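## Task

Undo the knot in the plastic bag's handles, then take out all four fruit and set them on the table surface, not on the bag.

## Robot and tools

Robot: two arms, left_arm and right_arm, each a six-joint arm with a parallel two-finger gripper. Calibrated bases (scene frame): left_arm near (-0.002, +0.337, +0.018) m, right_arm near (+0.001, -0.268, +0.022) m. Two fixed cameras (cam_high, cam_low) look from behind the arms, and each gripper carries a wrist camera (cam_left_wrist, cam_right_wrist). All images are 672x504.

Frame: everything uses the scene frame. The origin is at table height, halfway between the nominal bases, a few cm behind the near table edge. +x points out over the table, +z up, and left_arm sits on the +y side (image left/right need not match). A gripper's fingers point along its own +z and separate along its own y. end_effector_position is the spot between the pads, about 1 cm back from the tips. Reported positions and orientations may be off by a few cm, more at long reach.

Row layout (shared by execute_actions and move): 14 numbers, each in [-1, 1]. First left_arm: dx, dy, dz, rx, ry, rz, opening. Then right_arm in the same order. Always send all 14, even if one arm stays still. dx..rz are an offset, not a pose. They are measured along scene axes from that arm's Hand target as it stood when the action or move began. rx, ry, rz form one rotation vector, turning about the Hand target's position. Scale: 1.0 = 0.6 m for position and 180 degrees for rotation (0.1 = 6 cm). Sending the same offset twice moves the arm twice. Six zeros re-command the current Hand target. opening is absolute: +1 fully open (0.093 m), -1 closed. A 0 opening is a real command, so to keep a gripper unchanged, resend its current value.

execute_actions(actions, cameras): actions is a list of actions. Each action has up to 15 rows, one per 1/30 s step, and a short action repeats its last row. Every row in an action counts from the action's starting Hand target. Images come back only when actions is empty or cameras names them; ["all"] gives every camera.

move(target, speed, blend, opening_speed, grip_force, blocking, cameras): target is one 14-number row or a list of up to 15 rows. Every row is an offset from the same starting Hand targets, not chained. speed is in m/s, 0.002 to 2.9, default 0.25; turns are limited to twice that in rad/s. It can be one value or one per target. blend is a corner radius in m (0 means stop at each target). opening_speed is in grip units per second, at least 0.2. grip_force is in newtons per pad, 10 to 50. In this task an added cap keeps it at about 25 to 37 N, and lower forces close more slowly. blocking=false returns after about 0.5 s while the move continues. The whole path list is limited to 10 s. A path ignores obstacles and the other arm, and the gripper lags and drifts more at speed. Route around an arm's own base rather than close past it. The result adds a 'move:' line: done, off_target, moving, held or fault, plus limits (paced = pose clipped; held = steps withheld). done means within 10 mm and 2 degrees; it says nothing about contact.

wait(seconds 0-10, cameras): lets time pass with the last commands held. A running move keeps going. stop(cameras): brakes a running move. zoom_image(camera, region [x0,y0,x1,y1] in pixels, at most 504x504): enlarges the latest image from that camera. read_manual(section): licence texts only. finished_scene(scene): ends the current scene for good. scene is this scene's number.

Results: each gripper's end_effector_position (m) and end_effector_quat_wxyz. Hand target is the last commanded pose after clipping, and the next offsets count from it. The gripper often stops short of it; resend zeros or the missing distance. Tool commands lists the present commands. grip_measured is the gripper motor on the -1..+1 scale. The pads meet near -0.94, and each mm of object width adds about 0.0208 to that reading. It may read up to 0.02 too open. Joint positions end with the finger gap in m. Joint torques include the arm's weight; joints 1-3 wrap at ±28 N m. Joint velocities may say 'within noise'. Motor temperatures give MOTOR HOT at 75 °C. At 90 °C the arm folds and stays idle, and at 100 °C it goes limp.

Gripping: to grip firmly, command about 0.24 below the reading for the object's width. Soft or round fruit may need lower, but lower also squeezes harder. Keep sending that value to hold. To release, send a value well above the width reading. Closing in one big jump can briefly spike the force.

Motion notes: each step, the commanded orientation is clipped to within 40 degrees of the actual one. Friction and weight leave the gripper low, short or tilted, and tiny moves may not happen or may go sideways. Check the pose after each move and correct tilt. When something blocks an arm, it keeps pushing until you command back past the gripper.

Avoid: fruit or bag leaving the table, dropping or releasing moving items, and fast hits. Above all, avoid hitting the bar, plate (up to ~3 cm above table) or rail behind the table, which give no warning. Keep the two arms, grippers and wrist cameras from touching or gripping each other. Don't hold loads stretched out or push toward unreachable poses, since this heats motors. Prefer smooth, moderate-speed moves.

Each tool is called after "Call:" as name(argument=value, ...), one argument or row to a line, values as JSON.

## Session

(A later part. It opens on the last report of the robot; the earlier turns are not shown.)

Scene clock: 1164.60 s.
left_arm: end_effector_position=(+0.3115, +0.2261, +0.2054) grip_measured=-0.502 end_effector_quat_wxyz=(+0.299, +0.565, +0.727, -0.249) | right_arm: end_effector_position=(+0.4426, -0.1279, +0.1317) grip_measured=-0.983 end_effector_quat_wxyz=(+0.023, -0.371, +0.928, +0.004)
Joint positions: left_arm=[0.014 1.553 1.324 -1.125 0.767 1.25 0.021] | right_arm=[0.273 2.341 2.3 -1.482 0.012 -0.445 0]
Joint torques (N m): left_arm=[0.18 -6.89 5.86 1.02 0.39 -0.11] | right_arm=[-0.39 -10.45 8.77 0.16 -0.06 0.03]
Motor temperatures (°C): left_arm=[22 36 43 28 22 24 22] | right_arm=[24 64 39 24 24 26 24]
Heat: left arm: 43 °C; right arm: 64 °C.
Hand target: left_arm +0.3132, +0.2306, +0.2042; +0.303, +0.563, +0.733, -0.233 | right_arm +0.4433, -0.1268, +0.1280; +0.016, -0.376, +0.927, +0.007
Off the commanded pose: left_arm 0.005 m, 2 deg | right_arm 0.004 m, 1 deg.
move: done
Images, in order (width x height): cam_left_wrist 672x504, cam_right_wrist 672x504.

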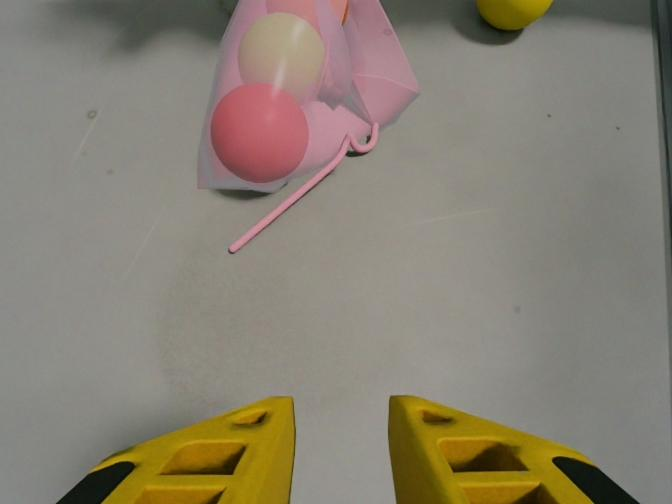

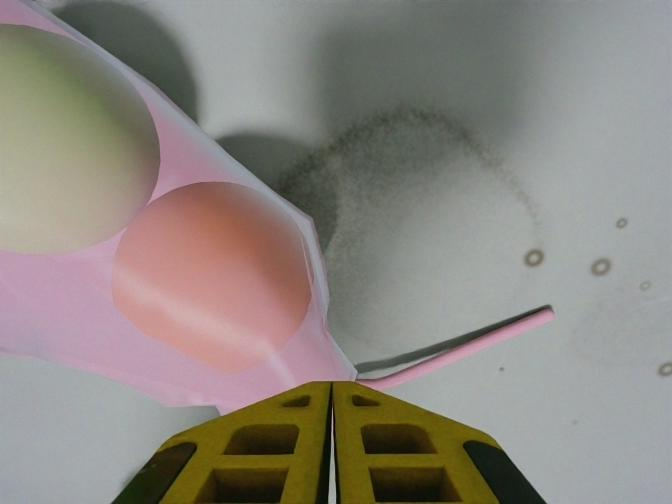

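Call:
move(
  target=[
    [0, 0, 0, 0, 0, 0, -0.5, 0.01, -0.0667, -0.02, 0, 0, 0, -1.0],
    [0, 0, 0, 0, 0, 0, -0.5, 0.01, -0.0667, -0.12, 0, 0, 0, -1.0],
  ],
  speed=0.08,
  cameras=["cam_right_wrist", "cam_left_wrist"],
)

Scene clock: 1170.27 s.
left_arm: end_effector_position=(+0.3115, +0.2261, +0.2054) grip_measured=-0.502 end_effector_quat_wxyz=(+0.299, +0.565, +0.727, -0.249) | right_arm: end_effector_position=(+0.4477, -0.1681, +0.0519) grip_measured=-0.983 end_effector_quat_wxyz=(+0.005, -0.371, +0.928, +0.006)
Joint positions: left_arm=[0.014 1.553 1.324 -1.125 0.767 1.25 0.021] | right_arm=[0.181 2.341 1.986 -1.204 0.009 -0.537 0]
Joint torques (N m): left_arm=[0.14 -6.84 5.86 1.03 0.39 -0.1] | right_arm=[-0.27 -14.11 4.89 0.42 -0.08 0.04]
Motor temperatures (°C): left_arm=[22 36 43 28 22 24 22] | right_arm=[24 66 39 24 24 26 24]
Heat: left arm: 43 °C; right arm: 66 °C.
Hand target: left_arm +0.3132, +0.2306, +0.2042; +0.303, +0.563, +0.733, -0.233 | right_arm +0.4493, -0.1668, +0.0560; +0.016, -0.376, +0.926, +0.007
Off the commanded pose: left_arm 0.005 m, 2 deg | right_arm 0.005 m, 1 deg.
move: done
Images, in order (width x height): cam_left_wrist 672x504, cam_right_wrist 672x504.

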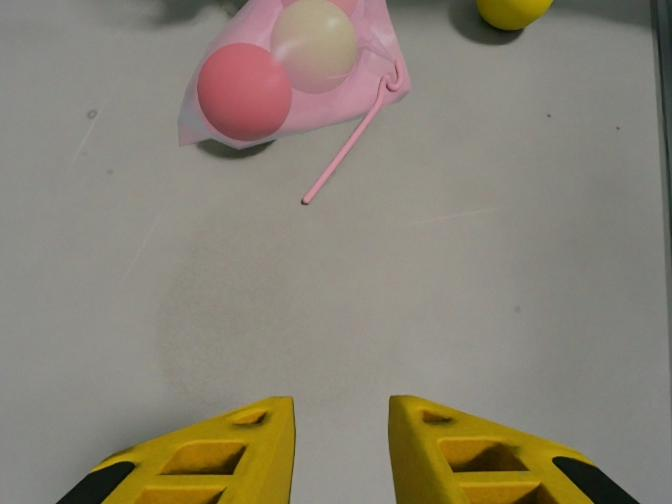

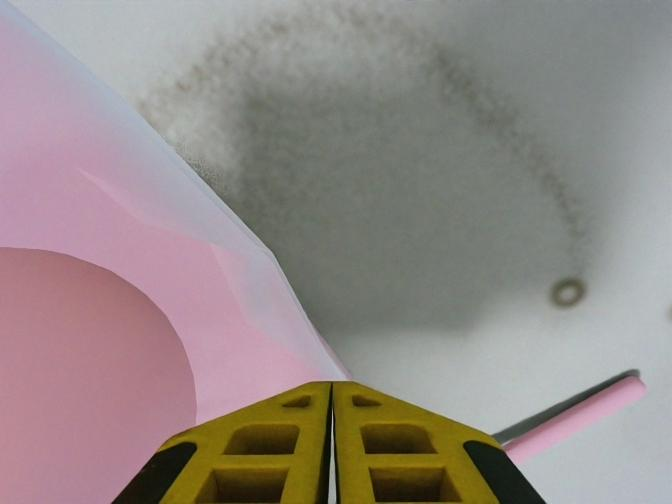

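Call:
move(
  target=[
    [0, 0, 0, 0, 0, 0, -0.5, -0.0, 0.0, 0.0, 0, 0, 0, -0.55],
    [0, 0, 0, 0, 0, 0, -0.5, -0.05, 0.0, 0.16, 0, 0, 0, -0.55],
    [0, 0, 0, 0, 0, 0, -0.5, -0.18, 0.12, 0.18, 0, 0, -0.261, -0.5],
  ],
  speed=0.15,
  blend=[0, 0.02, 0],
  cameras=["cam_right_wrist", "cam_left_wrist"],
)

Scene clock: 1178.83 s.
left_arm: end_effector_position=(+0.3115, +0.2261, +0.2054) grip_measured=-0.502 end_effector_quat_wxyz=(+0.299, +0.565, +0.727, -0.249) | right_arm: end_effector_position=(+0.3419, -0.0965, +0.1509) grip_measured=-0.503 end_effector_quat_wxyz=(-0.006, +0.023, +1.000, -0.008)
Joint positions: left_arm=[0.014 1.553 1.324 -1.125 0.767 1.25 0.021] | right_arm=[0.443 2.021 1.858 -1.429 0.03 0.534 0.021]
Joint torques (N m): left_arm=[0.24 -6.87 5.89 1.02 0.39 -0.12] | right_arm=[0.51 -13.87 5.05 0.38 0.14 0.26]
Motor temperatures (°C): left_arm=[22 36 43 28 22 24 22] | right_arm=[24 70 38 24 24 26 24]
Heat: left arm: 43 °C; right arm: 70 °C.
Hand target: left_arm +0.3132, +0.2306, +0.2042; +0.303, +0.563, +0.733, -0.233 | right_arm +0.3413, -0.0947, +0.1641; +0.017, +0.024, +1.000, +0.000
Off the commanded pose: left_arm 0.005 m, 2 deg | right_arm 0.013 m, 3 deg.
move: off_target (right_arm); target 3's new opening was sent with right_arm's hand 0.013 m and 3 deg from that target
Images, in order (width x height): cam_left_wrist 672x504, cam_right_wrist 672x504.

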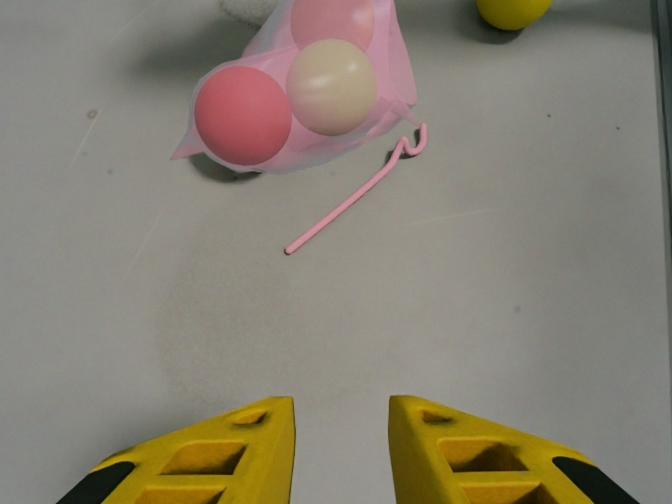

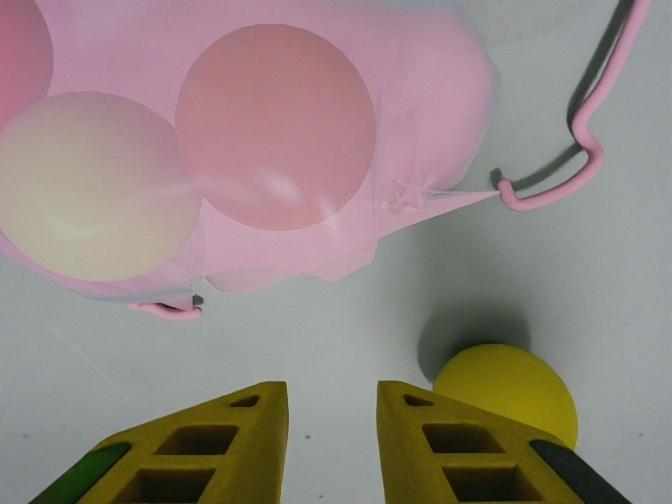

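Call:
zoom_image(
  camera="cam_right_wrist",
  region=[120, 80, 540, 330],
)

Scaled by 1.200 from the camera's 672x504 image, which has a finer 960x720 frame.

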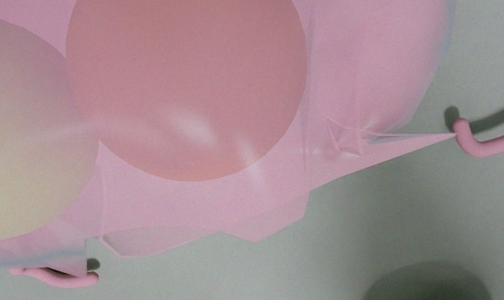

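Call:
move(
  target=[
    [0.0097, -0.3443, -0.2403, 0, 0, -0.233, -0.4, -0.1, -0.1, 0.05, 0, 0, 0, -0.5],
  ],
  speed=0.2,
  cameras=["cam_left_wrist"],
)

Scene clock: 1214.80 s.
left_arm: end_effector_position=(+0.3207, +0.0254, +0.0597) grip_measured=-0.402 end_effector_quat_wxyz=(+0.206, +0.786, +0.487, -0.321) | right_arm: end_effector_position=(+0.2879, -0.1487, +0.1886) grip_measured=-0.502 end_effector_quat_wxyz=(+0.015, +0.027, +1.000, +0.003)
Joint positions: left_arm=[-0.505 2.235 1.653 -0.923 0.766 1.501 0.026] | right_arm=[0.379 1.697 1.59 -1.435 0.03 0.475 0.021]
Joint torques (N m): left_arm=[-0.57 -8.99 8.59 0.16 0.69 0.21] | right_arm=[-0.79 -9.72 4.93 0.17 0.1 0.01]
Motor temperatures (°C): left_arm=[22 36 43 28 22 24 22] | right_arm=[24 77 37 24 24 26 24]
Heat: left arm: 43 °C; right arm: 77 °C. Fold the right arm in close to its base, or ease its load, before you think long.
Hand target: left_arm +0.3190, +0.0240, +0.0600; +0.199, +0.788, +0.483, -0.326 | right_arm +0.2813, -0.1549, +0.1940; +0.017, +0.025, +1.000, +0.000
Off the commanded pose: left_arm 0.002 m, 1 deg | right_arm 0.010 m, 0 deg.
MOTOR HOT: joint 2 (shoulder) of the right arm reports 77 °C; the controller's stop level is 90 °C. To cool a motor, set the load down, stop pushing, or move to a pose that needs little force.
move: done
Images, in order (width x height): cam_left_wrist 672x504.

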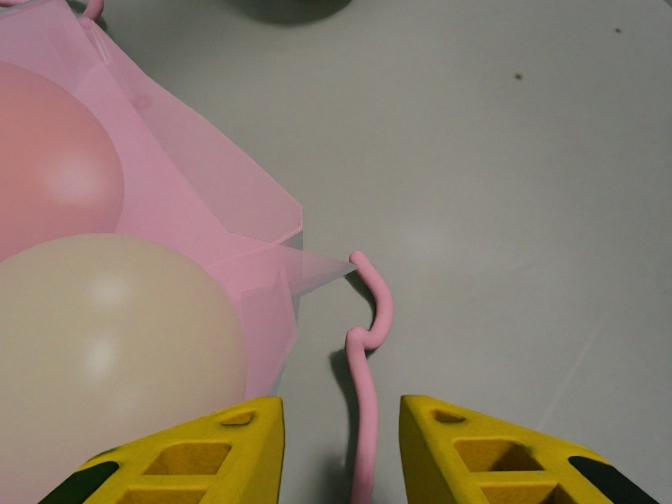

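Call:
move(
  target=[0,0,-0.04,0,0,0,-0.4,-0.0997,-0.1827,0.04,0,0,0,-0.5],
  speed=0.12,
  cameras=["cam_left_wrist","cam_high"],
)

Scene clock: 1231.67 s.
left_arm: end_effector_position=(+0.3206, +0.0252, +0.0465) grip_measured=-0.402 end_effector_quat_wxyz=(+0.199, +0.785, +0.488, -0.325) | right_arm: end_effector_position=(+0.2299, -0.2637, +0.2178) grip_measured=-0.502 end_effector_quat_wxyz=(+0.025, +0.027, +0.999, -0.003)
Joint positions: left_arm=[-0.505 2.267 1.653 -0.91 0.766 1.505 0.026] | right_arm=[0.015 1.382 1.41 -1.544 0.031 0.111 0.021]
Joint torques (N m): left_arm=[-0.55 -8.87 5.2 0.7 0.68 0.17] | right_arm=[-0.94 -5.86 4.9 0.19 -0.07 0.01]
Motor temperatures (°C): left_arm=[22 39 46 28 22 24 22] | right_arm=[24 72 37 24 24 26 24]
Heat: left arm: 46 °C; right arm: 72 °C. Fold the right arm in close to its base, or ease its load, before you think long.
Hand target: left_arm +0.3190, +0.0240, +0.0359; +0.199, +0.788, +0.483, -0.326 | right_arm +0.2215, -0.2644, +0.2180; +0.017, +0.025, +1.000, +0.000
Off the commanded pose: left_arm 0.011 m, 1 deg | right_arm 0.008 m, 1 deg.
MOTOR HOT: still on. Joint 2 (shoulder) of the right arm reports 72 °C.
move: off_target (left_arm)
Images, in order (width x height): cam_high 672x504, cam_left_wrist 672x504.

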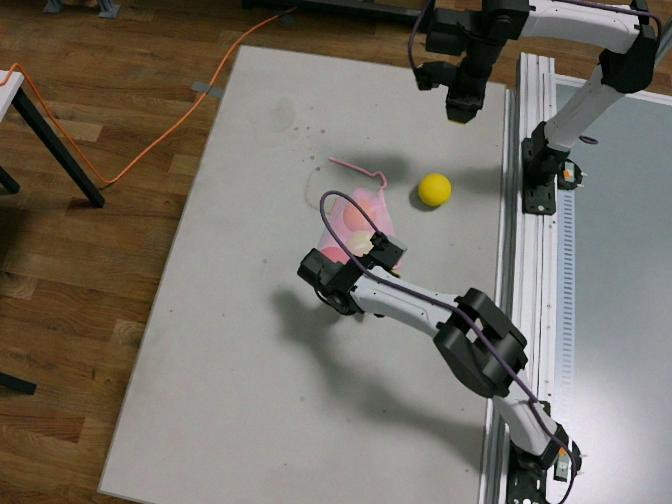

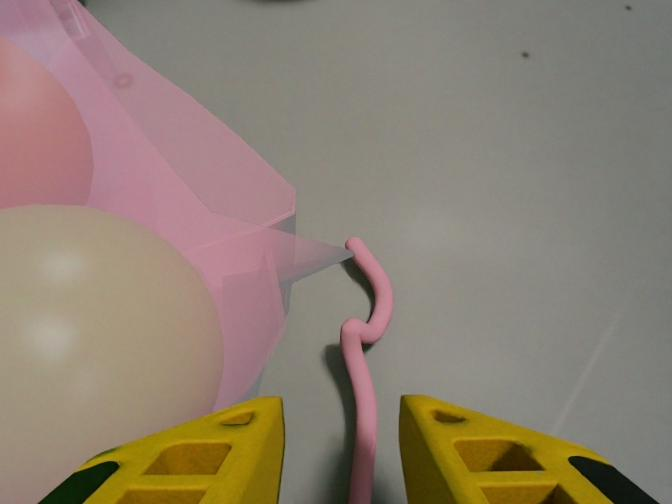

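Call:
move(
  target=[0,0,-0.0367,0,0,0,-0.4,0,0,0,0,0,0,-0.5],
  speed=0.08,
  cameras=["cam_left_wrist"],
)

Scene clock: 1236.87 s.
left_arm: end_effector_position=(+0.3198, +0.0252, +0.0224) grip_measured=-0.402 end_effector_quat_wxyz=(+0.197, +0.785, +0.488, -0.327) | right_arm: end_effector_position=(+0.2299, -0.2637, +0.2178) grip_measured=-0.502 end_effector_quat_wxyz=(+0.025, +0.027, +0.999, -0.003)
Joint positions: left_arm=[-0.505 2.307 1.62 -0.842 0.766 1.507 0.026] | right_arm=[0.015 1.382 1.41 -1.544 0.031 0.11 0.021]
Joint torques (N m): left_arm=[-0.44 -9.18 5.3 0.69 0.69 0.17] | right_arm=[-1.06 -5.64 4.89 0.17 -0.05 0.05]
Motor temperatures (°C): left_arm=[22 38 46 28 22 24 22] | right_arm=[24 69 37 24 24 26 24]
Heat: left arm: 46 °C; right arm: 69 °C.
Hand target: left_arm +0.3190, +0.0240, +0.0140; +0.199, +0.788, +0.483, -0.326 | right_arm +0.2215, -0.2644, +0.2180; +0.017, +0.025, +1.000, +0.000
Off the commanded pose: left_arm 0.009 m, 1 deg | right_arm 0.008 m, 1 deg.
MOTOR HOT: cleared for the motors of the right arm.
move: done
Images, in order (width x height): cam_left_wrist 672x504.

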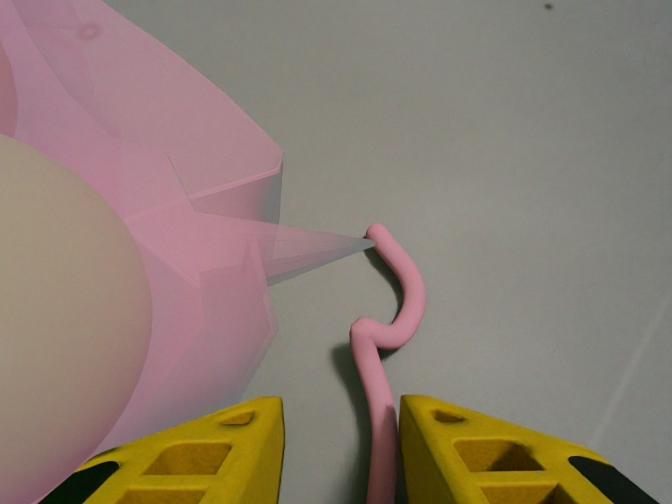

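Call:
move(
  target=[
    [-0.0075,0.0038,-0.012,0,0,0,-0.4,0,0,0,0,0,0,-0.5],
    [-0.0075,0.0038,-0.012,0,0,0,-1,0,0,0,0,0,0,-0.5],
  ],
  speed=0.08,
  opening_speed=0.5,
  cameras=["cam_left_wrist"],
)

Scene clock: 1242.37 s.
left_arm: end_effector_position=(+0.3169, +0.0267, +0.0147) grip_measured=-0.907 end_effector_quat_wxyz=(+0.199, +0.785, +0.488, -0.326) | right_arm: end_effector_position=(+0.2299, -0.2637, +0.2178) grip_measured=-0.502 end_effector_quat_wxyz=(+0.025, +0.027, +0.999, -0.003)
Joint positions: left_arm=[-0.505 2.307 1.585 -0.804 0.766 1.507 0.002] | right_arm=[0.015 1.382 1.41 -1.544 0.031 0.11 0.021]
Joint torques (N m): left_arm=[-0.39 -9.33 4.74 0.68 0.68 0.16] | right_arm=[-0.88 -5.6 4.92 0.19 -0.04 0.01]
Motor temperatures (°C): left_arm=[22 39 45 28 22 24 22] | right_arm=[24 67 37 24 24 26 24]
Heat: left arm: 45 °C; right arm: 67 °C.
Hand target: left_arm +0.3144, +0.0263, +0.0067; +0.199, +0.788, +0.483, -0.326 | right_arm +0.2215, -0.2644, +0.2180; +0.017, +0.025, +1.000, +0.000
Off the commanded pose: left_arm 0.008 m, 1 deg | right_arm 0.008 m, 1 deg.
move: done
Images, in order (width x height): cam_left_wrist 672x504.

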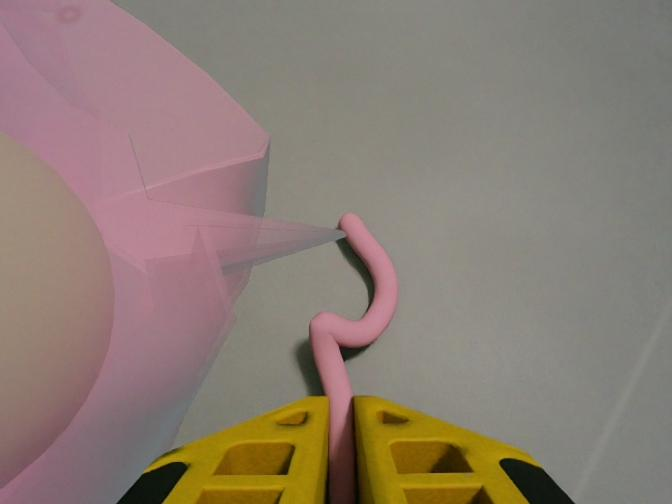

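Call:
move(
  target=[0,0,0,0,0,0,-1,0.2808,0.3073,-0.09,0,0,-0.389,-0.45],
  speed=0.2,
  cameras=["cam_right_wrist"],
)

Scene clock: 1260.50 s.
left_arm: end_effector_position=(+0.3169, +0.0267, +0.0147) grip_measured=-0.907 end_effector_quat_wxyz=(+0.199, +0.785, +0.488, -0.326) | right_arm: end_effector_position=(+0.3893, -0.0832, +0.1651) grip_measured=-0.452 end_effector_quat_wxyz=(+0.017, +0.593, +0.805, +0.004)
Joint positions: left_arm=[-0.505 2.307 1.585 -0.804 0.766 1.507 0.002] | right_arm=[0.427 2.222 2.227 -1.555 0.048 1.739 0.023]
Joint torques (N m): left_arm=[-0.5 -9.43 4.79 0.67 0.69 0.15] | right_arm=[0.5 -9.85 8.2 0.1 0.17 0.23]
Motor temperatures (°C): left_arm=[22 41 44 28 22 24 22] | right_arm=[24 62 37 24 24 26 24]
Heat: left arm: 44 °C; right arm: 62 °C.
Hand target: left_arm +0.3144, +0.0263, +0.0067; +0.199, +0.788, +0.483, -0.326 | right_arm +0.3900, -0.0800, +0.1640; +0.014, +0.594, +0.805, -0.010
Off the commanded pose: left_arm 0.008 m, 1 deg | right_arm 0.003 m, 2 deg.
joint sent to its limit (right arm) — joint 4 (wrist pitch), lower limit. The joint targets still meet the commanded pose.
move: done
Images, in order (width x height): cam_right_wrist 672x504.

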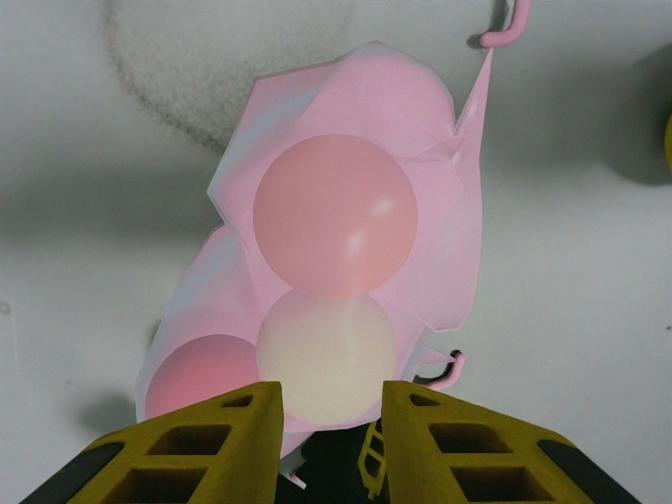

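Call:
zoom_image(
  camera="cam_right_wrist",
  region=[200, 30, 530, 400],
)

Scaled by 1.362 from the camera's 672x504 image, which has a finer 960x720 frame.

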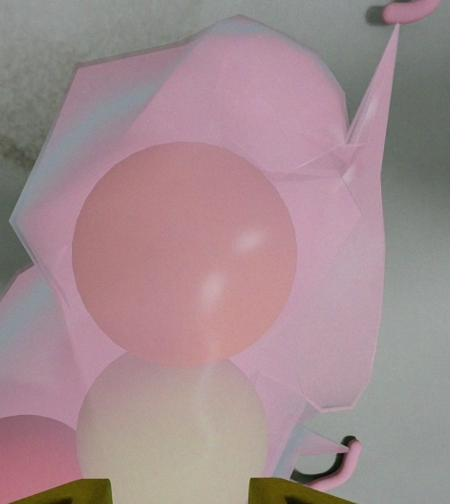

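Call:
move(
  target=[0,0,0,0,0,0,-1,0.0078,-0.0113,-0.095,0,0,0,-0.45],
  speed=0.12,
  cameras=["cam_right_wrist"],
)

Scene clock: 1281.83 s.
left_arm: end_effector_position=(+0.3169, +0.0267, +0.0147) grip_measured=-0.907 end_effector_quat_wxyz=(+0.199, +0.785, +0.488, -0.326) | right_arm: end_effector_position=(+0.3925, -0.0851, +0.1139) grip_measured=-0.452 end_effector_quat_wxyz=(+0.012, +0.596, +0.803, -0.006)
Joint positions: left_arm=[-0.505 2.307 1.585 -0.804 0.766 1.507 0.002] | right_arm=[0.417 2.222 2.023 -1.373 0.049 1.739 0.023]
Joint torques (N m): left_arm=[-0.42 -9.35 4.78 0.64 0.67 0.17] | right_arm=[-0.72 -10.81 5.04 0.3 0.2 0.04]
Motor temperatures (°C): left_arm=[22 43 43 27 22 24 22] | right_arm=[24 62 38 24 24 26 24]
Heat: left arm: 43 °C; right arm: 62 °C.
Hand target: left_arm +0.3144, +0.0263, +0.0067; +0.199, +0.788, +0.483, -0.326 | right_arm +0.3947, -0.0869, +0.1070; +0.014, +0.594, +0.805, -0.010
Off the commanded pose: left_arm 0.008 m, 1 deg | right_arm 0.007 m, 1 deg.
move: done
Images, in order (width x height): cam_right_wrist 672x504.

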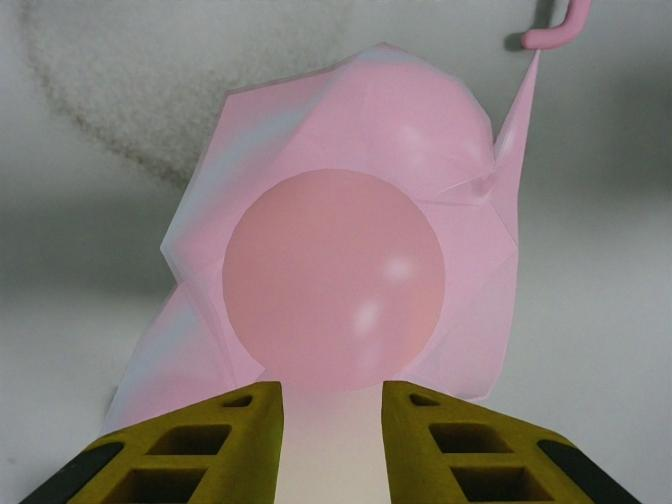

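Call:
move(
  target=[
    [0,0,0,0,0,0,-1,0.0025,-0.0073,-0.0583,0,0,0,-0.45],
    [0,0,0,0,0,0,-1,0.0025,-0.0073,-0.0583,0,0,0,-1],
  ],
  speed=0.08,
  opening_speed=0.4,
  cameras=[],
)

Call:
move(
  target=[0,0,0,0,0,0,-1,0,0,0.09,0,0,0,-1],
  speed=0.08,
  cameras=["cam_right_wrist"],
)

Scene clock: 1289.87 s.
left_arm: end_effector_position=(+0.3169, +0.0267, +0.0147) grip_measured=-0.907 end_effector_quat_wxyz=(+0.199, +0.785, +0.488, -0.326) | right_arm: end_effector_position=(+0.4065, -0.0813, +0.0962) grip_measured=-0.981 end_effector_quat_wxyz=(+0.029, +0.594, +0.803, +0.028)
Joint positions: left_arm=[-0.505 2.307 1.585 -0.804 0.766 1.507 0.002] | right_arm=[0.41 2.203 1.919 -1.212 0.049 1.725 0]
Joint torques (N m): left_arm=[-0.43 -9.43 4.81 0.66 0.7 0.15] | right_arm=[-1.18 -8.94 3.14 0.22 0.15 0.05]
Motor temperatures (°C): left_arm=[22 43 43 27 22 24 22] | right_arm=[24 63 38 24 24 26 24]
Heat: left arm: 43 °C; right arm: 63 °C.
Hand target: left_arm +0.3144, +0.0263, +0.0067; +0.199, +0.788, +0.483, -0.326 | right_arm +0.3962, -0.0913, +0.0720; +0.014, +0.594, +0.805, -0.010
Off the commanded pose: left_arm 0.008 m, 1 deg | right_arm 0.028 m, 5 deg.
move: off_target (right_arm); target 2's new opening was sent with right_arm's hand 0.024 m and 2 deg from that target
No camera images: "cameras" was empty.

Scene clock: 1291.27 s.
left_arm: end_effector_position=(+0.3169, +0.0267, +0.0147) grip_measured=-0.907 end_effector_quat_wxyz=(+0.199, +0.785, +0.488, -0.326) | right_arm: end_effector_position=(+0.3934, -0.0905, +0.1279) grip_measured=-0.981 end_effector_quat_wxyz=(+0.013, +0.596, +0.803, -0.004)
Joint positions: left_arm=[-0.505 2.307 1.585 -0.804 0.766 1.507 0.002] | right_arm=[0.406 2.212 2.063 -1.417 0.049 1.725 0]
Joint torques (N m): left_arm=[-0.42 -9.39 4.77 0.67 0.67 0.17] | right_arm=[-0.57 -9.85 8.35 0.05 0.21 0.04]
Motor temperatures (°C): left_arm=[22 43 43 27 22 24 22] | right_arm=[24 63 38 24 24 26 24]
Heat: left arm: 43 °C; right arm: 63 °C.
Hand target: left_arm +0.3144, +0.0263, +0.0067; +0.199, +0.788, +0.483, -0.326 | right_arm +0.3962, -0.0913, +0.1259; +0.014, +0.594, +0.805, -0.010
Off the commanded pose: left_arm 0.008 m, 1 deg | right_arm 0.003 m, 1 deg.
move: done
Images, in order (width x height): cam_right_wrist 672x504.

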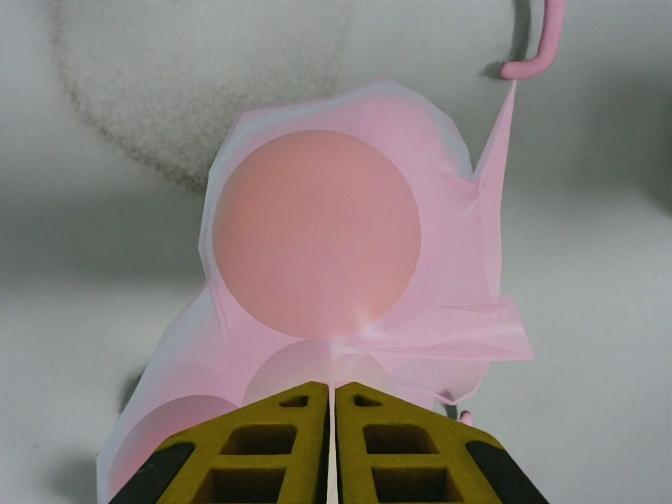

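Call:
move(
  target=[0,0,0,0,0,0,-1,0.06,0,0.02,0,0,0,-1],
  speed=0.08,
  cameras=["cam_right_wrist"],
)

Scene clock: 1298.60 s.
left_arm: end_effector_position=(+0.3177, +0.0262, +0.0147) grip_measured=-0.907 end_effector_quat_wxyz=(+0.200, +0.786, +0.487, -0.325) | right_arm: end_effector_position=(+0.4291, -0.0895, +0.1409) grip_measured=-0.981 end_effector_quat_wxyz=(+0.021, +0.596, +0.803, +0.009)
Joint positions: left_arm=[-0.505 2.307 1.585 -0.8 0.766 1.507 0.002] | right_arm=[0.375 2.38 2.402 -1.557 0.049 1.695 0]
Joint torques (N m): left_arm=[-0.43 -9.37 4.81 0.64 0.68 0.15] | right_arm=[-0.85 -10.67 8.39 0.12 0.19 0.02]
Motor temperatures (°C): left_arm=[22 43 42 27 22 24 22] | right_arm=[24 64 38 24 24 26 24]
Heat: left arm: 43 °C; right arm: 64 °C.
Hand target: left_arm +0.3144, +0.0263, +0.0067; +0.199, +0.788, +0.483, -0.326 | right_arm +0.4322, -0.0913, +0.1379; +0.014, +0.594, +0.805, -0.010
Off the commanded pose: left_arm 0.009 m, 1 deg | right_arm 0.005 m, 2 deg.
joint sent to its limit (right arm) — joint 4 (wrist pitch), lower limit. The joint targets still meet the commanded pose.
move: done
Images, in order (width x height): cam_right_wrist 672x504.

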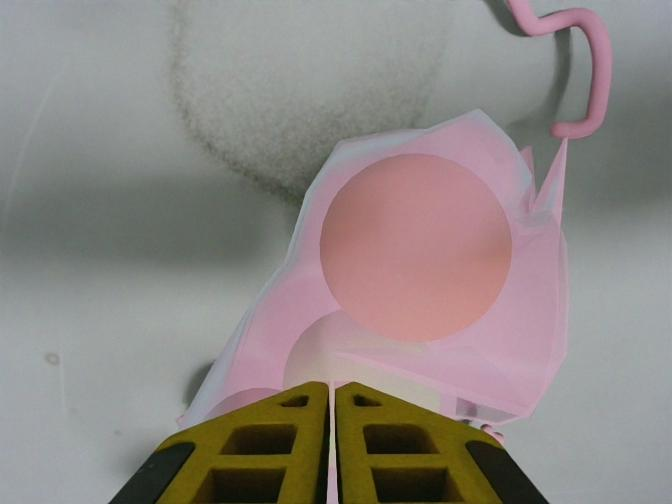

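Call:
move(
  target=[0,0,0,0,0,0,-1,0.0717,-0.0228,0,0.0275,-0.0787,0,-1],
  speed=0.08,
  cameras=["cam_right_wrist","cam_left_wrist"],
)

Scene clock: 1310.63 s.
left_arm: end_effector_position=(+0.3203, +0.0248, +0.0149) grip_measured=-0.907 end_effector_quat_wxyz=(+0.207, +0.787, +0.485, -0.321) | right_arm: end_effector_position=(+0.4646, -0.1014, +0.1118) grip_measured=-0.981 end_effector_quat_wxyz=(+0.058, +0.592, +0.801, +0.065)
Joint positions: left_arm=[-0.505 2.307 1.585 -0.784 0.766 1.507 0.002] | right_arm=[0.322 2.317 2.163 -1.245 0.049 1.633 0]
Joint torques (N m): left_arm=[-0.47 -9.48 4.81 0.51 0.69 0.13] | right_arm=[-1.17 -17.55 5.44 0.87 0.22 0.02]
Motor temperatures (°C): left_arm=[22 44 42 27 22 24 22] | right_arm=[24 67 39 24 24 26 24]
Heat: left arm: 44 °C; right arm: 67 °C.
Hand target: left_arm +0.3144, +0.0263, +0.0067; +0.199, +0.788, +0.483, -0.326 | right_arm +0.4752, -0.1049, +0.1379; +0.088, +0.590, +0.796, +0.098
Off the commanded pose: left_arm 0.010 m, 1 deg | right_arm 0.028 m, 5 deg.
move: off_target (right_arm)
Images, in order (width x height): cam_left_wrist 672x504, cam_right_wrist 672x504.

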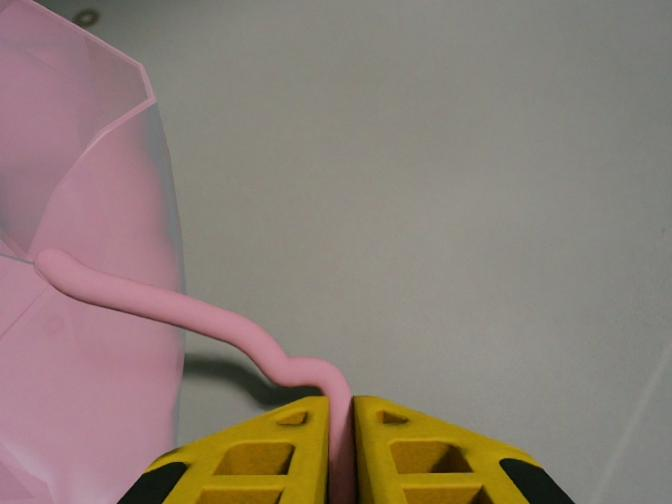

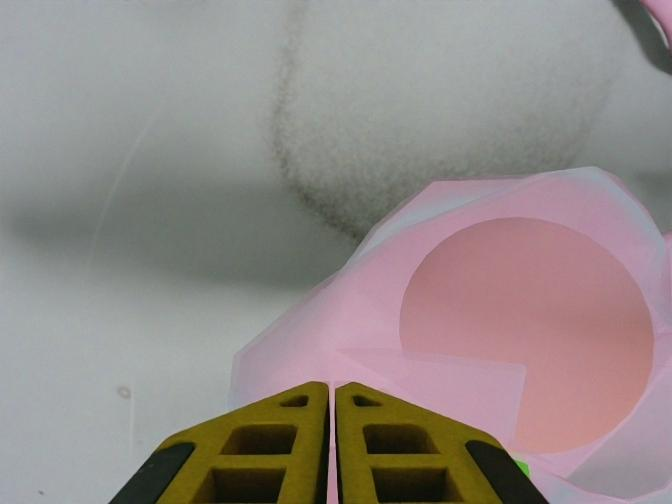

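Call:
zoom_image(
  camera="cam_right_wrist",
  region=[320, 150, 672, 504],
)

Scaled by 1.424 from the camera's 672x504 image, which has a finer 960x720 frame.

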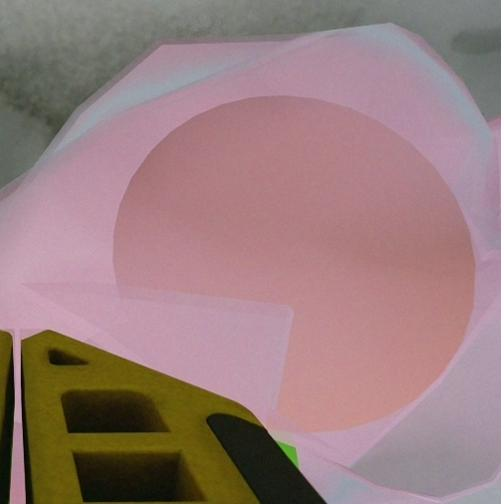

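Call:
move(
  target=[
    [0,0,0,0,0,0,-1,-0.0337,0.003,-0.05,0,0,0,-1],
    [0,0,0,0,0,0,-1,-0.0337,0.003,-0.05,0,0,0,-0.45],
    [0,0,0,0,0,0,-1,-0.0337,0.003,0.02,0,0,0,-0.45],
    [0,0,0,0,0,0,-1,-0.097,-0.0118,-0.03,-0.0275,0.0787,0,-0.45],
  ],
  speed=0.12,
  opening_speed=0.6,
  cameras=["cam_right_wrist"],
)

Scene clock: 1351.90 s.
left_arm: end_effector_position=(+0.3197, +0.0251, +0.0144) grip_measured=-0.907 end_effector_quat_wxyz=(+0.206, +0.787, +0.485, -0.322) | right_arm: end_effector_position=(+0.4169, -0.1176, +0.1222) grip_measured=-0.452 end_effector_quat_wxyz=(+0.017, +0.594, +0.804, -0.006)
Joint positions: left_arm=[-0.505 2.307 1.583 -0.784 0.766 1.507 0.002] | right_arm=[0.33 2.264 2.128 -1.426 0.058 1.646 0.023]
Joint torques (N m): left_arm=[-0.46 -9.42 4.94 0.53 0.68 0.15] | right_arm=[0.53 -10.06 8.34 0.07 0.11 0.24]
Motor temperatures (°C): left_arm=[22 44 41 27 22 24 22] | right_arm=[24 81 37 25 24 26 25]
Heat: left arm: 44 °C; right arm: 81 °C. Fold the right arm in close to its base, or ease its load, before you think long.
Hand target: left_arm +0.3145, +0.0263, +0.0068; +0.199, +0.788, +0.483, -0.326 | right_arm +0.4169, -0.1119, +0.1200; +0.014, +0.593, +0.805, -0.010
Off the commanded pose: left_arm 0.009 m, 1 deg | right_arm 0.006 m, 1 deg.
MOTOR HOT: joint 2 (shoulder) of the right arm reports 81 °C; the controller's stop level is 90 °C. To cool a motor, set the load down, stop pushing, or move to a pose that needs little force.
move: done; target 2's new opening was sent with right_arm's hand 0.021 m and 4 deg from that target
Images, in order (width x height): cam_right_wrist 672x504.

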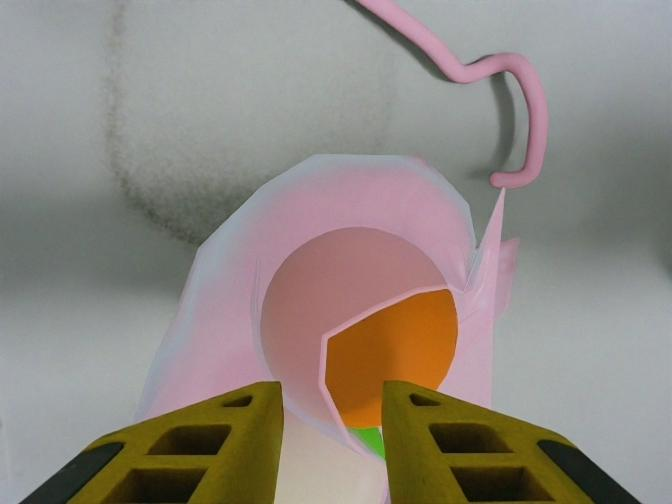

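Call:
move(
  target=[0,0,0,0,0,0,-1,-0.37,-0.2542,0.15,0,0,0,-0.45],
  speed=0.3,
  cameras=[],
)

Call:
wait(
  seconds=10,
)

Scene clock: 1357.53 s.
left_arm: end_effector_position=(+0.3197, +0.0251, +0.0144) grip_measured=-0.907 end_effector_quat_wxyz=(+0.206, +0.787, +0.485, -0.322) | right_arm: end_effector_position=(+0.2018, -0.2631, +0.2122) grip_measured=-0.452 end_effector_quat_wxyz=(+0.028, +0.595, +0.803, +0.000)
Joint positions: left_arm=[-0.505 2.307 1.583 -0.784 0.766 1.507 0.002] | right_arm=[0.049 1.279 1.31 -1.553 0.058 1.367 0.023]
Joint torques (N m): left_arm=[-0.4 -9.42 4.98 0.53 0.68 0.15] | right_arm=[-1.07 -3.69 4.93 0.15 0.08 0.04]
Motor temperatures (°C): left_arm=[22 44 41 27 22 24 22] | right_arm=[24 80 38 25 24 26 24]
Heat: left arm: 44 °C; right arm: 80 °C. Fold the right arm in close to its base, or ease its load, before you think long.
Hand target: left_arm +0.3145, +0.0263, +0.0068; +0.199, +0.788, +0.483, -0.326 | right_arm +0.1949, -0.2644, +0.2100; +0.014, +0.594, +0.805, -0.010
Off the commanded pose: left_arm 0.009 m, 1 deg | right_arm 0.007 m, 2 deg.
MOTOR HOT: still on. Joint 2 (shoulder) of the right arm reports 80 °C.
joint sent to its limit (right arm) — joint 4 (wrist pitch), lower limit. The joint targets still meet the commanded pose.
move: done
No camera images: "cameras" was empty.

Scene clock: 1367.53 s.
left_arm: end_effector_position=(+0.3197, +0.0251, +0.0144) grip_measured=-0.907 end_effector_quat_wxyz=(+0.206, +0.787, +0.485, -0.322) | right_arm: end_effector_position=(+0.2018, -0.2631, +0.2122) grip_measured=-0.452 end_effector_quat_wxyz=(+0.028, +0.595, +0.803, +0.000)
Joint positions: left_arm=[-0.505 2.307 1.583 -0.784 0.766 1.507 0.002] | right_arm=[0.049 1.279 1.31 -1.553 0.058 1.366 0.023]
Joint torques (N m): left_arm=[-0.46 -9.37 4.92 0.5 0.69 0.13] | right_arm=[-0.92 -3.54 4.93 0.12 0.07 0.07]
Motor temperatures (°C): left_arm=[22 45 41 26 22 24 22] | right_arm=[24 73 37 25 24 26 24]
Heat: left arm: 45 °C; right arm: 73 °C. Fold the right arm in close to its base, or ease its load, before you think long.
Hand target: left_arm +0.3145, +0.0263, +0.0068; +0.199, +0.788, +0.483, -0.326 | right_arm +0.1950, -0.2644, +0.2100; +0.014, +0.594, +0.805, -0.010
Tool commands: left_gripper/opening=-1.0 right_gripper/opening=-0.45
Off the commanded pose: left_arm 0.009 m, 1 deg | right_arm 0.007 m, 2 deg.
MOTOR HOT: still on. Joint 2 (shoulder) of the right arm reports 73 °C.
wait: 10.00 s; at rest by 0.17 s

Call:
wait(
  seconds=10,
)

Call:
move(
  target=[
    [0,0,0,0,0,0,-1,0.3667,0.279,-0.09,0,0,0,-0.45],
    [0,0,0,0,0,0,-1,0.3667,0.279,-0.155,0,0,0,-0.45],
  ],
  speed=0.25,
  blend=[0.02,0],
  cameras=["cam_right_wrist"],
)

Scene clock: 1409.53 s.
left_arm: end_effector_position=(+0.3197, +0.0251, +0.0144) grip_measured=-0.907 end_effector_quat_wxyz=(+0.206, +0.787, +0.485, -0.322) | right_arm: end_effector_position=(+0.2018, -0.2631, +0.2122) grip_measured=-0.452 end_effector_quat_wxyz=(+0.028, +0.595, +0.803, +0.000)
Joint positions: left_arm=[-0.505 2.307 1.583 -0.784 0.766 1.507 0.002] | right_arm=[0.049 1.279 1.31 -1.553 0.058 1.366 0.023]
Joint torques (N m): left_arm=[-0.39 -9.39 4.92 0.51 0.68 0.13] | right_arm=[-1.07 -3.45 5.01 0.11 0.05 0.03]
Motor temperatures (°C): left_arm=[22 45 40 26 22 24 22] | right_arm=[24 58 36 24 24 26 24]
Heat: left arm: 45 °C; right arm: 58 °C.
Hand target: left_arm +0.3145, +0.0263, +0.0068; +0.199, +0.788, +0.483, -0.326 | right_arm +0.1950, -0.2644, +0.2100; +0.014, +0.594, +0.805, -0.010
Tool commands: left_gripper/opening=-1.0 right_gripper/opening=-0.45
Off the commanded pose: left_arm 0.009 m, 1 deg | right_arm 0.007 m, 2 deg.
MOTOR HOT: cleared for the motors of the right arm.
wait: 10.00 s; at rest from the start

Scene clock: 1411.50 s.
left_arm: end_effector_position=(+0.3197, +0.0251, +0.0144) grip_measured=-0.907 end_effector_quat_wxyz=(+0.206, +0.787, +0.485, -0.322) | right_arm: end_effector_position=(+0.4144, -0.1013, +0.1245) grip_measured=-0.452 end_effector_quat_wxyz=(+0.016, +0.593, +0.805, -0.008)
Joint positions: left_arm=[-0.505 2.307 1.583 -0.784 0.766 1.507 0.002] | right_arm=[0.367 2.295 2.189 -1.463 0.058 1.679 0.023]
Joint torques (N m): left_arm=[-0.4 -9.37 4.94 0.52 0.69 0.14] | right_arm=[0.31 -11.06 5.2 0.32 0.06 0.23]
Motor temperatures (°C): left_arm=[22 45 40 26 22 24 22] | right_arm=[24 58 37 24 24 26 24]
Heat: left arm: 45 °C; right arm: 58 °C.
Hand target: left_arm +0.3145, +0.0263, +0.0068; +0.199, +0.788, +0.483, -0.326 | right_arm +0.4149, -0.0970, +0.1171; +0.014, +0.594, +0.805, -0.010
Off the commanded pose: left_arm 0.009 m, 1 deg | right_arm 0.009 m, 0 deg.
move: done; blend cut to 0.0195 m at target 1
Images, in order (width x height): cam_right_wrist 672x504.

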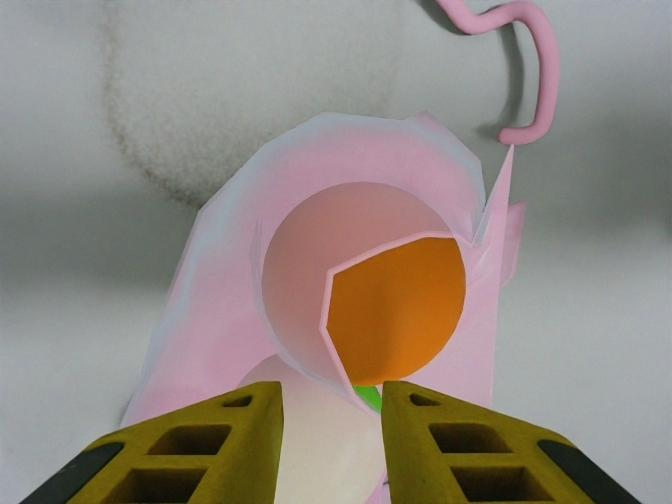

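Call:
move(
  target=[
    [0,0,0,0,0,0,-1,0.0047,0,-0.08,0,0,0,-0.4],
    [0,0,0,0,0,0,-1,0.0047,0,-0.088,0,0,0,-1],
  ],
  speed=0.08,
  opening_speed=0.4,
  cameras=["cam_right_wrist"],
)

Scene clock: 1427.83 s.
left_arm: end_effector_position=(+0.3197, +0.0251, +0.0144) grip_measured=-0.907 end_effector_quat_wxyz=(+0.206, +0.787, +0.485, -0.322) | right_arm: end_effector_position=(+0.4263, -0.0950, +0.0768) grip_measured=-0.983 end_effector_quat_wxyz=(+0.027, +0.593, +0.804, +0.012)
Joint positions: left_arm=[-0.505 2.307 1.583 -0.784 0.766 1.507 0.002] | right_arm=[0.367 2.297 2.001 -1.227 0.058 1.679 0]
Joint torques (N m): left_arm=[-0.47 -9.46 4.94 0.51 0.69 0.14] | right_arm=[0.18 -10.66 5.12 0.11 0.09 0.19]
Motor temperatures (°C): left_arm=[22 45 40 26 22 24 22] | right_arm=[24 63 36 24 24 26 24]
Heat: left arm: 45 °C; right arm: 63 °C.
Hand target: left_arm +0.3145, +0.0263, +0.0068; +0.199, +0.788, +0.483, -0.326 | right_arm +0.4177, -0.0970, +0.0643; +0.014, +0.594, +0.805, -0.010
Off the commanded pose: left_arm 0.009 m, 1 deg | right_arm 0.015 m, 3 deg.
move: off_target (right_arm); target 2's new opening was sent with right_arm's hand 0.023 m and 4 deg from that target
Images, in order (width x height): cam_right_wrist 672x504.

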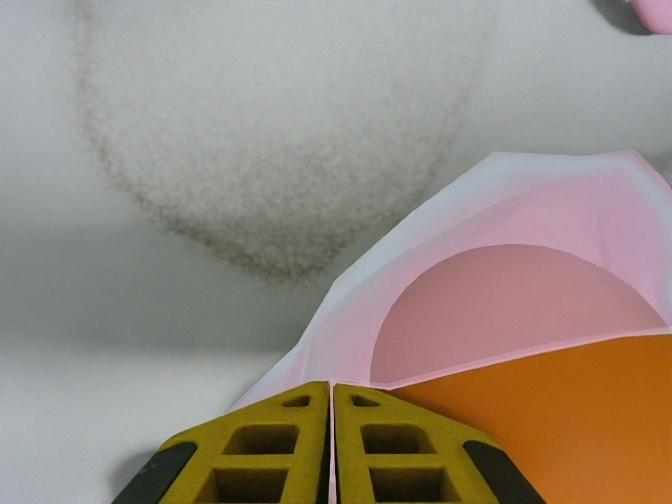

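Call:
move(
  target=[0,0,0,0,0,0,-1,0.04,0,0.085,0,0,0,-1],
  speed=0.08,
  cameras=["cam_right_wrist"],
)

Scene clock: 1431.50 s.
left_arm: end_effector_position=(+0.3197, +0.0251, +0.0144) grip_measured=-0.907 end_effector_quat_wxyz=(+0.206, +0.787, +0.485, -0.322) | right_arm: end_effector_position=(+0.4398, -0.0957, +0.1194) grip_measured=-0.983 end_effector_quat_wxyz=(+0.018, +0.596, +0.803, -0.005)
Joint positions: left_arm=[-0.505 2.307 1.583 -0.784 0.766 1.507 0.002] | right_arm=[0.356 2.447 2.436 -1.55 0.058 1.676 0]
Joint torques (N m): left_arm=[-0.44 -9.43 4.96 0.52 0.69 0.14] | right_arm=[-0.83 -10.99 8.28 0.07 0.1 0.02]
Motor temperatures (°C): left_arm=[22 45 40 26 22 24 23] | right_arm=[24 64 37 24 24 26 24]
Heat: left arm: 45 °C; right arm: 64 °C.
Hand target: left_arm +0.3145, +0.0263, +0.0068; +0.199, +0.788, +0.483, -0.326 | right_arm +0.4417, -0.0970, +0.1152; +0.014, +0.594, +0.804, -0.010
Off the commanded pose: left_arm 0.009 m, 1 deg | right_arm 0.005 m, 1 deg.
move: done
Images, in order (width x height): cam_right_wrist 672x504.

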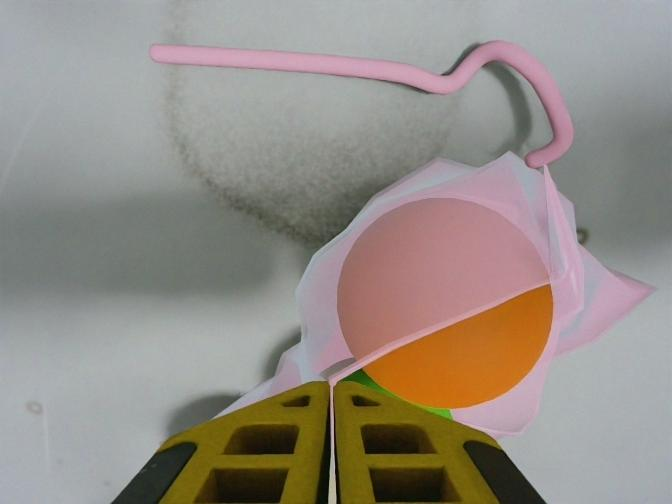

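Call:
move(
  target=[0.05,0,0.008,0,0,0,-1,0.0688,-0.025,-0.008,0.0275,-0.0787,0,-1],
  speed=0.1,
  cameras=["cam_right_wrist"],
)

Scene clock: 1444.33 s.
left_arm: end_effector_position=(+0.3463, +0.0228, +0.0166) grip_measured=-0.907 end_effector_quat_wxyz=(+0.214, +0.788, +0.480, -0.321) | right_arm: end_effector_position=(+0.4749, -0.1118, +0.0858) grip_measured=-0.983 end_effector_quat_wxyz=(+0.066, +0.594, +0.799, +0.066)
Joint positions: left_arm=[-0.479 2.39 1.74 -0.87 0.775 1.548 0.002] | right_arm=[0.297 2.329 2.079 -1.135 0.058 1.611 0]
Joint torques (N m): left_arm=[-0.01 -9.24 8.2 0.05 0.59 0.16] | right_arm=[-0.73 -17.47 5.49 0.86 0.04 0.01]
Motor temperatures (°C): left_arm=[22 45 40 26 22 24 23] | right_arm=[24 67 38 24 24 26 24]
Heat: left arm: 45 °C; right arm: 67 °C.
Hand target: left_arm +0.3444, +0.0262, +0.0116; +0.199, +0.788, +0.483, -0.326 | right_arm +0.4831, -0.1120, +0.1105; +0.088, +0.590, +0.796, +0.098
Off the commanded pose: left_arm 0.006 m, 2 deg | right_arm 0.026 m, 4 deg.
move: off_target (right_arm)
Images, in order (width x height): cam_right_wrist 672x504.

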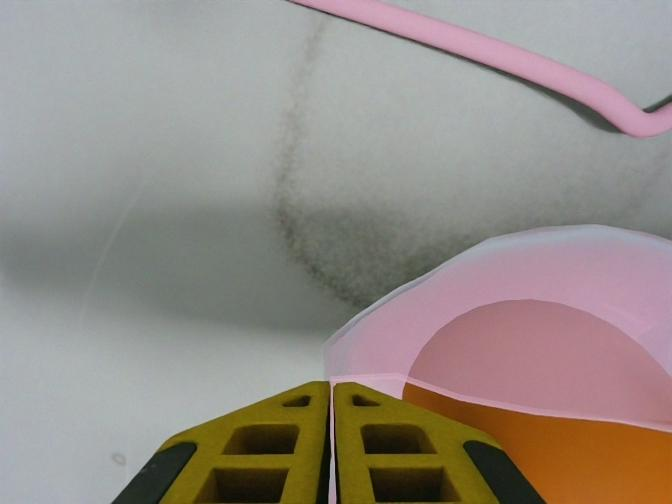

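Call:
wait(
  seconds=0,
  cameras=["cam_left_wrist","cam_low"],
)

Scene clock: 1459.60 s.
left_arm: end_effector_position=(+0.3463, +0.0228, +0.0166) grip_measured=-0.907 end_effector_quat_wxyz=(+0.214, +0.788, +0.480, -0.321) | right_arm: end_effector_position=(+0.4751, -0.1117, +0.0859) grip_measured=-0.983 end_effector_quat_wxyz=(+0.067, +0.593, +0.799, +0.067)
Joint positions: left_arm=[-0.479 2.39 1.74 -0.87 0.775 1.548 0.002] | right_arm=[0.297 2.329 2.079 -1.135 0.058 1.61 0]
Joint torques (N m): left_arm=[0.08 -9.25 8.12 0.05 0.58 0.16] | right_arm=[-0.77 -17.52 5.31 0.79 0.11 0.02]
Motor temperatures (°C): left_arm=[22 43 41 26 22 24 23] | right_arm=[24 79 37 25 24 26 24]
Heat: left arm: 43 °C; right arm: 79 °C. Fold the right arm in close to its base, or ease its load, before you think long.
Hand target: left_arm +0.3444, +0.0262, +0.0116; +0.199, +0.788, +0.483, -0.326 | right_arm +0.4831, -0.1120, +0.1105; +0.088, +0.590, +0.796, +0.098
Tool commands: left_gripper/opening=-1.0 right_gripper/opening=-1.0
Off the commanded pose: left_arm 0.006 m, 2 deg | right_arm 0.026 m, 4 deg.
MOTOR HOT: joint 2 (shoulder) of the right arm reports 79 °C; the controller's stop level is 90 °C. To cool a motor, set the load down, stop pushing, or move to a pose that needs little force.
Images, in order (width x height): cam_low 672x504, cam_left_wrist 672x504.

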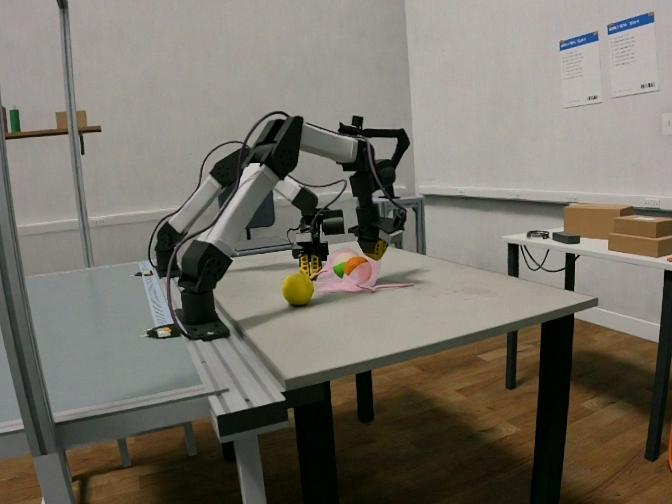

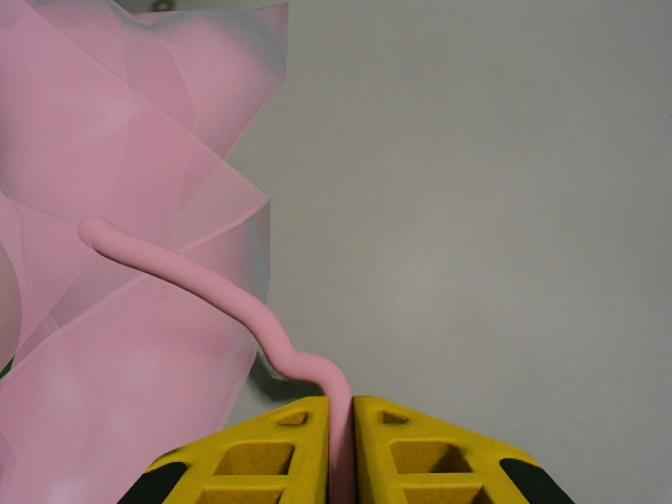

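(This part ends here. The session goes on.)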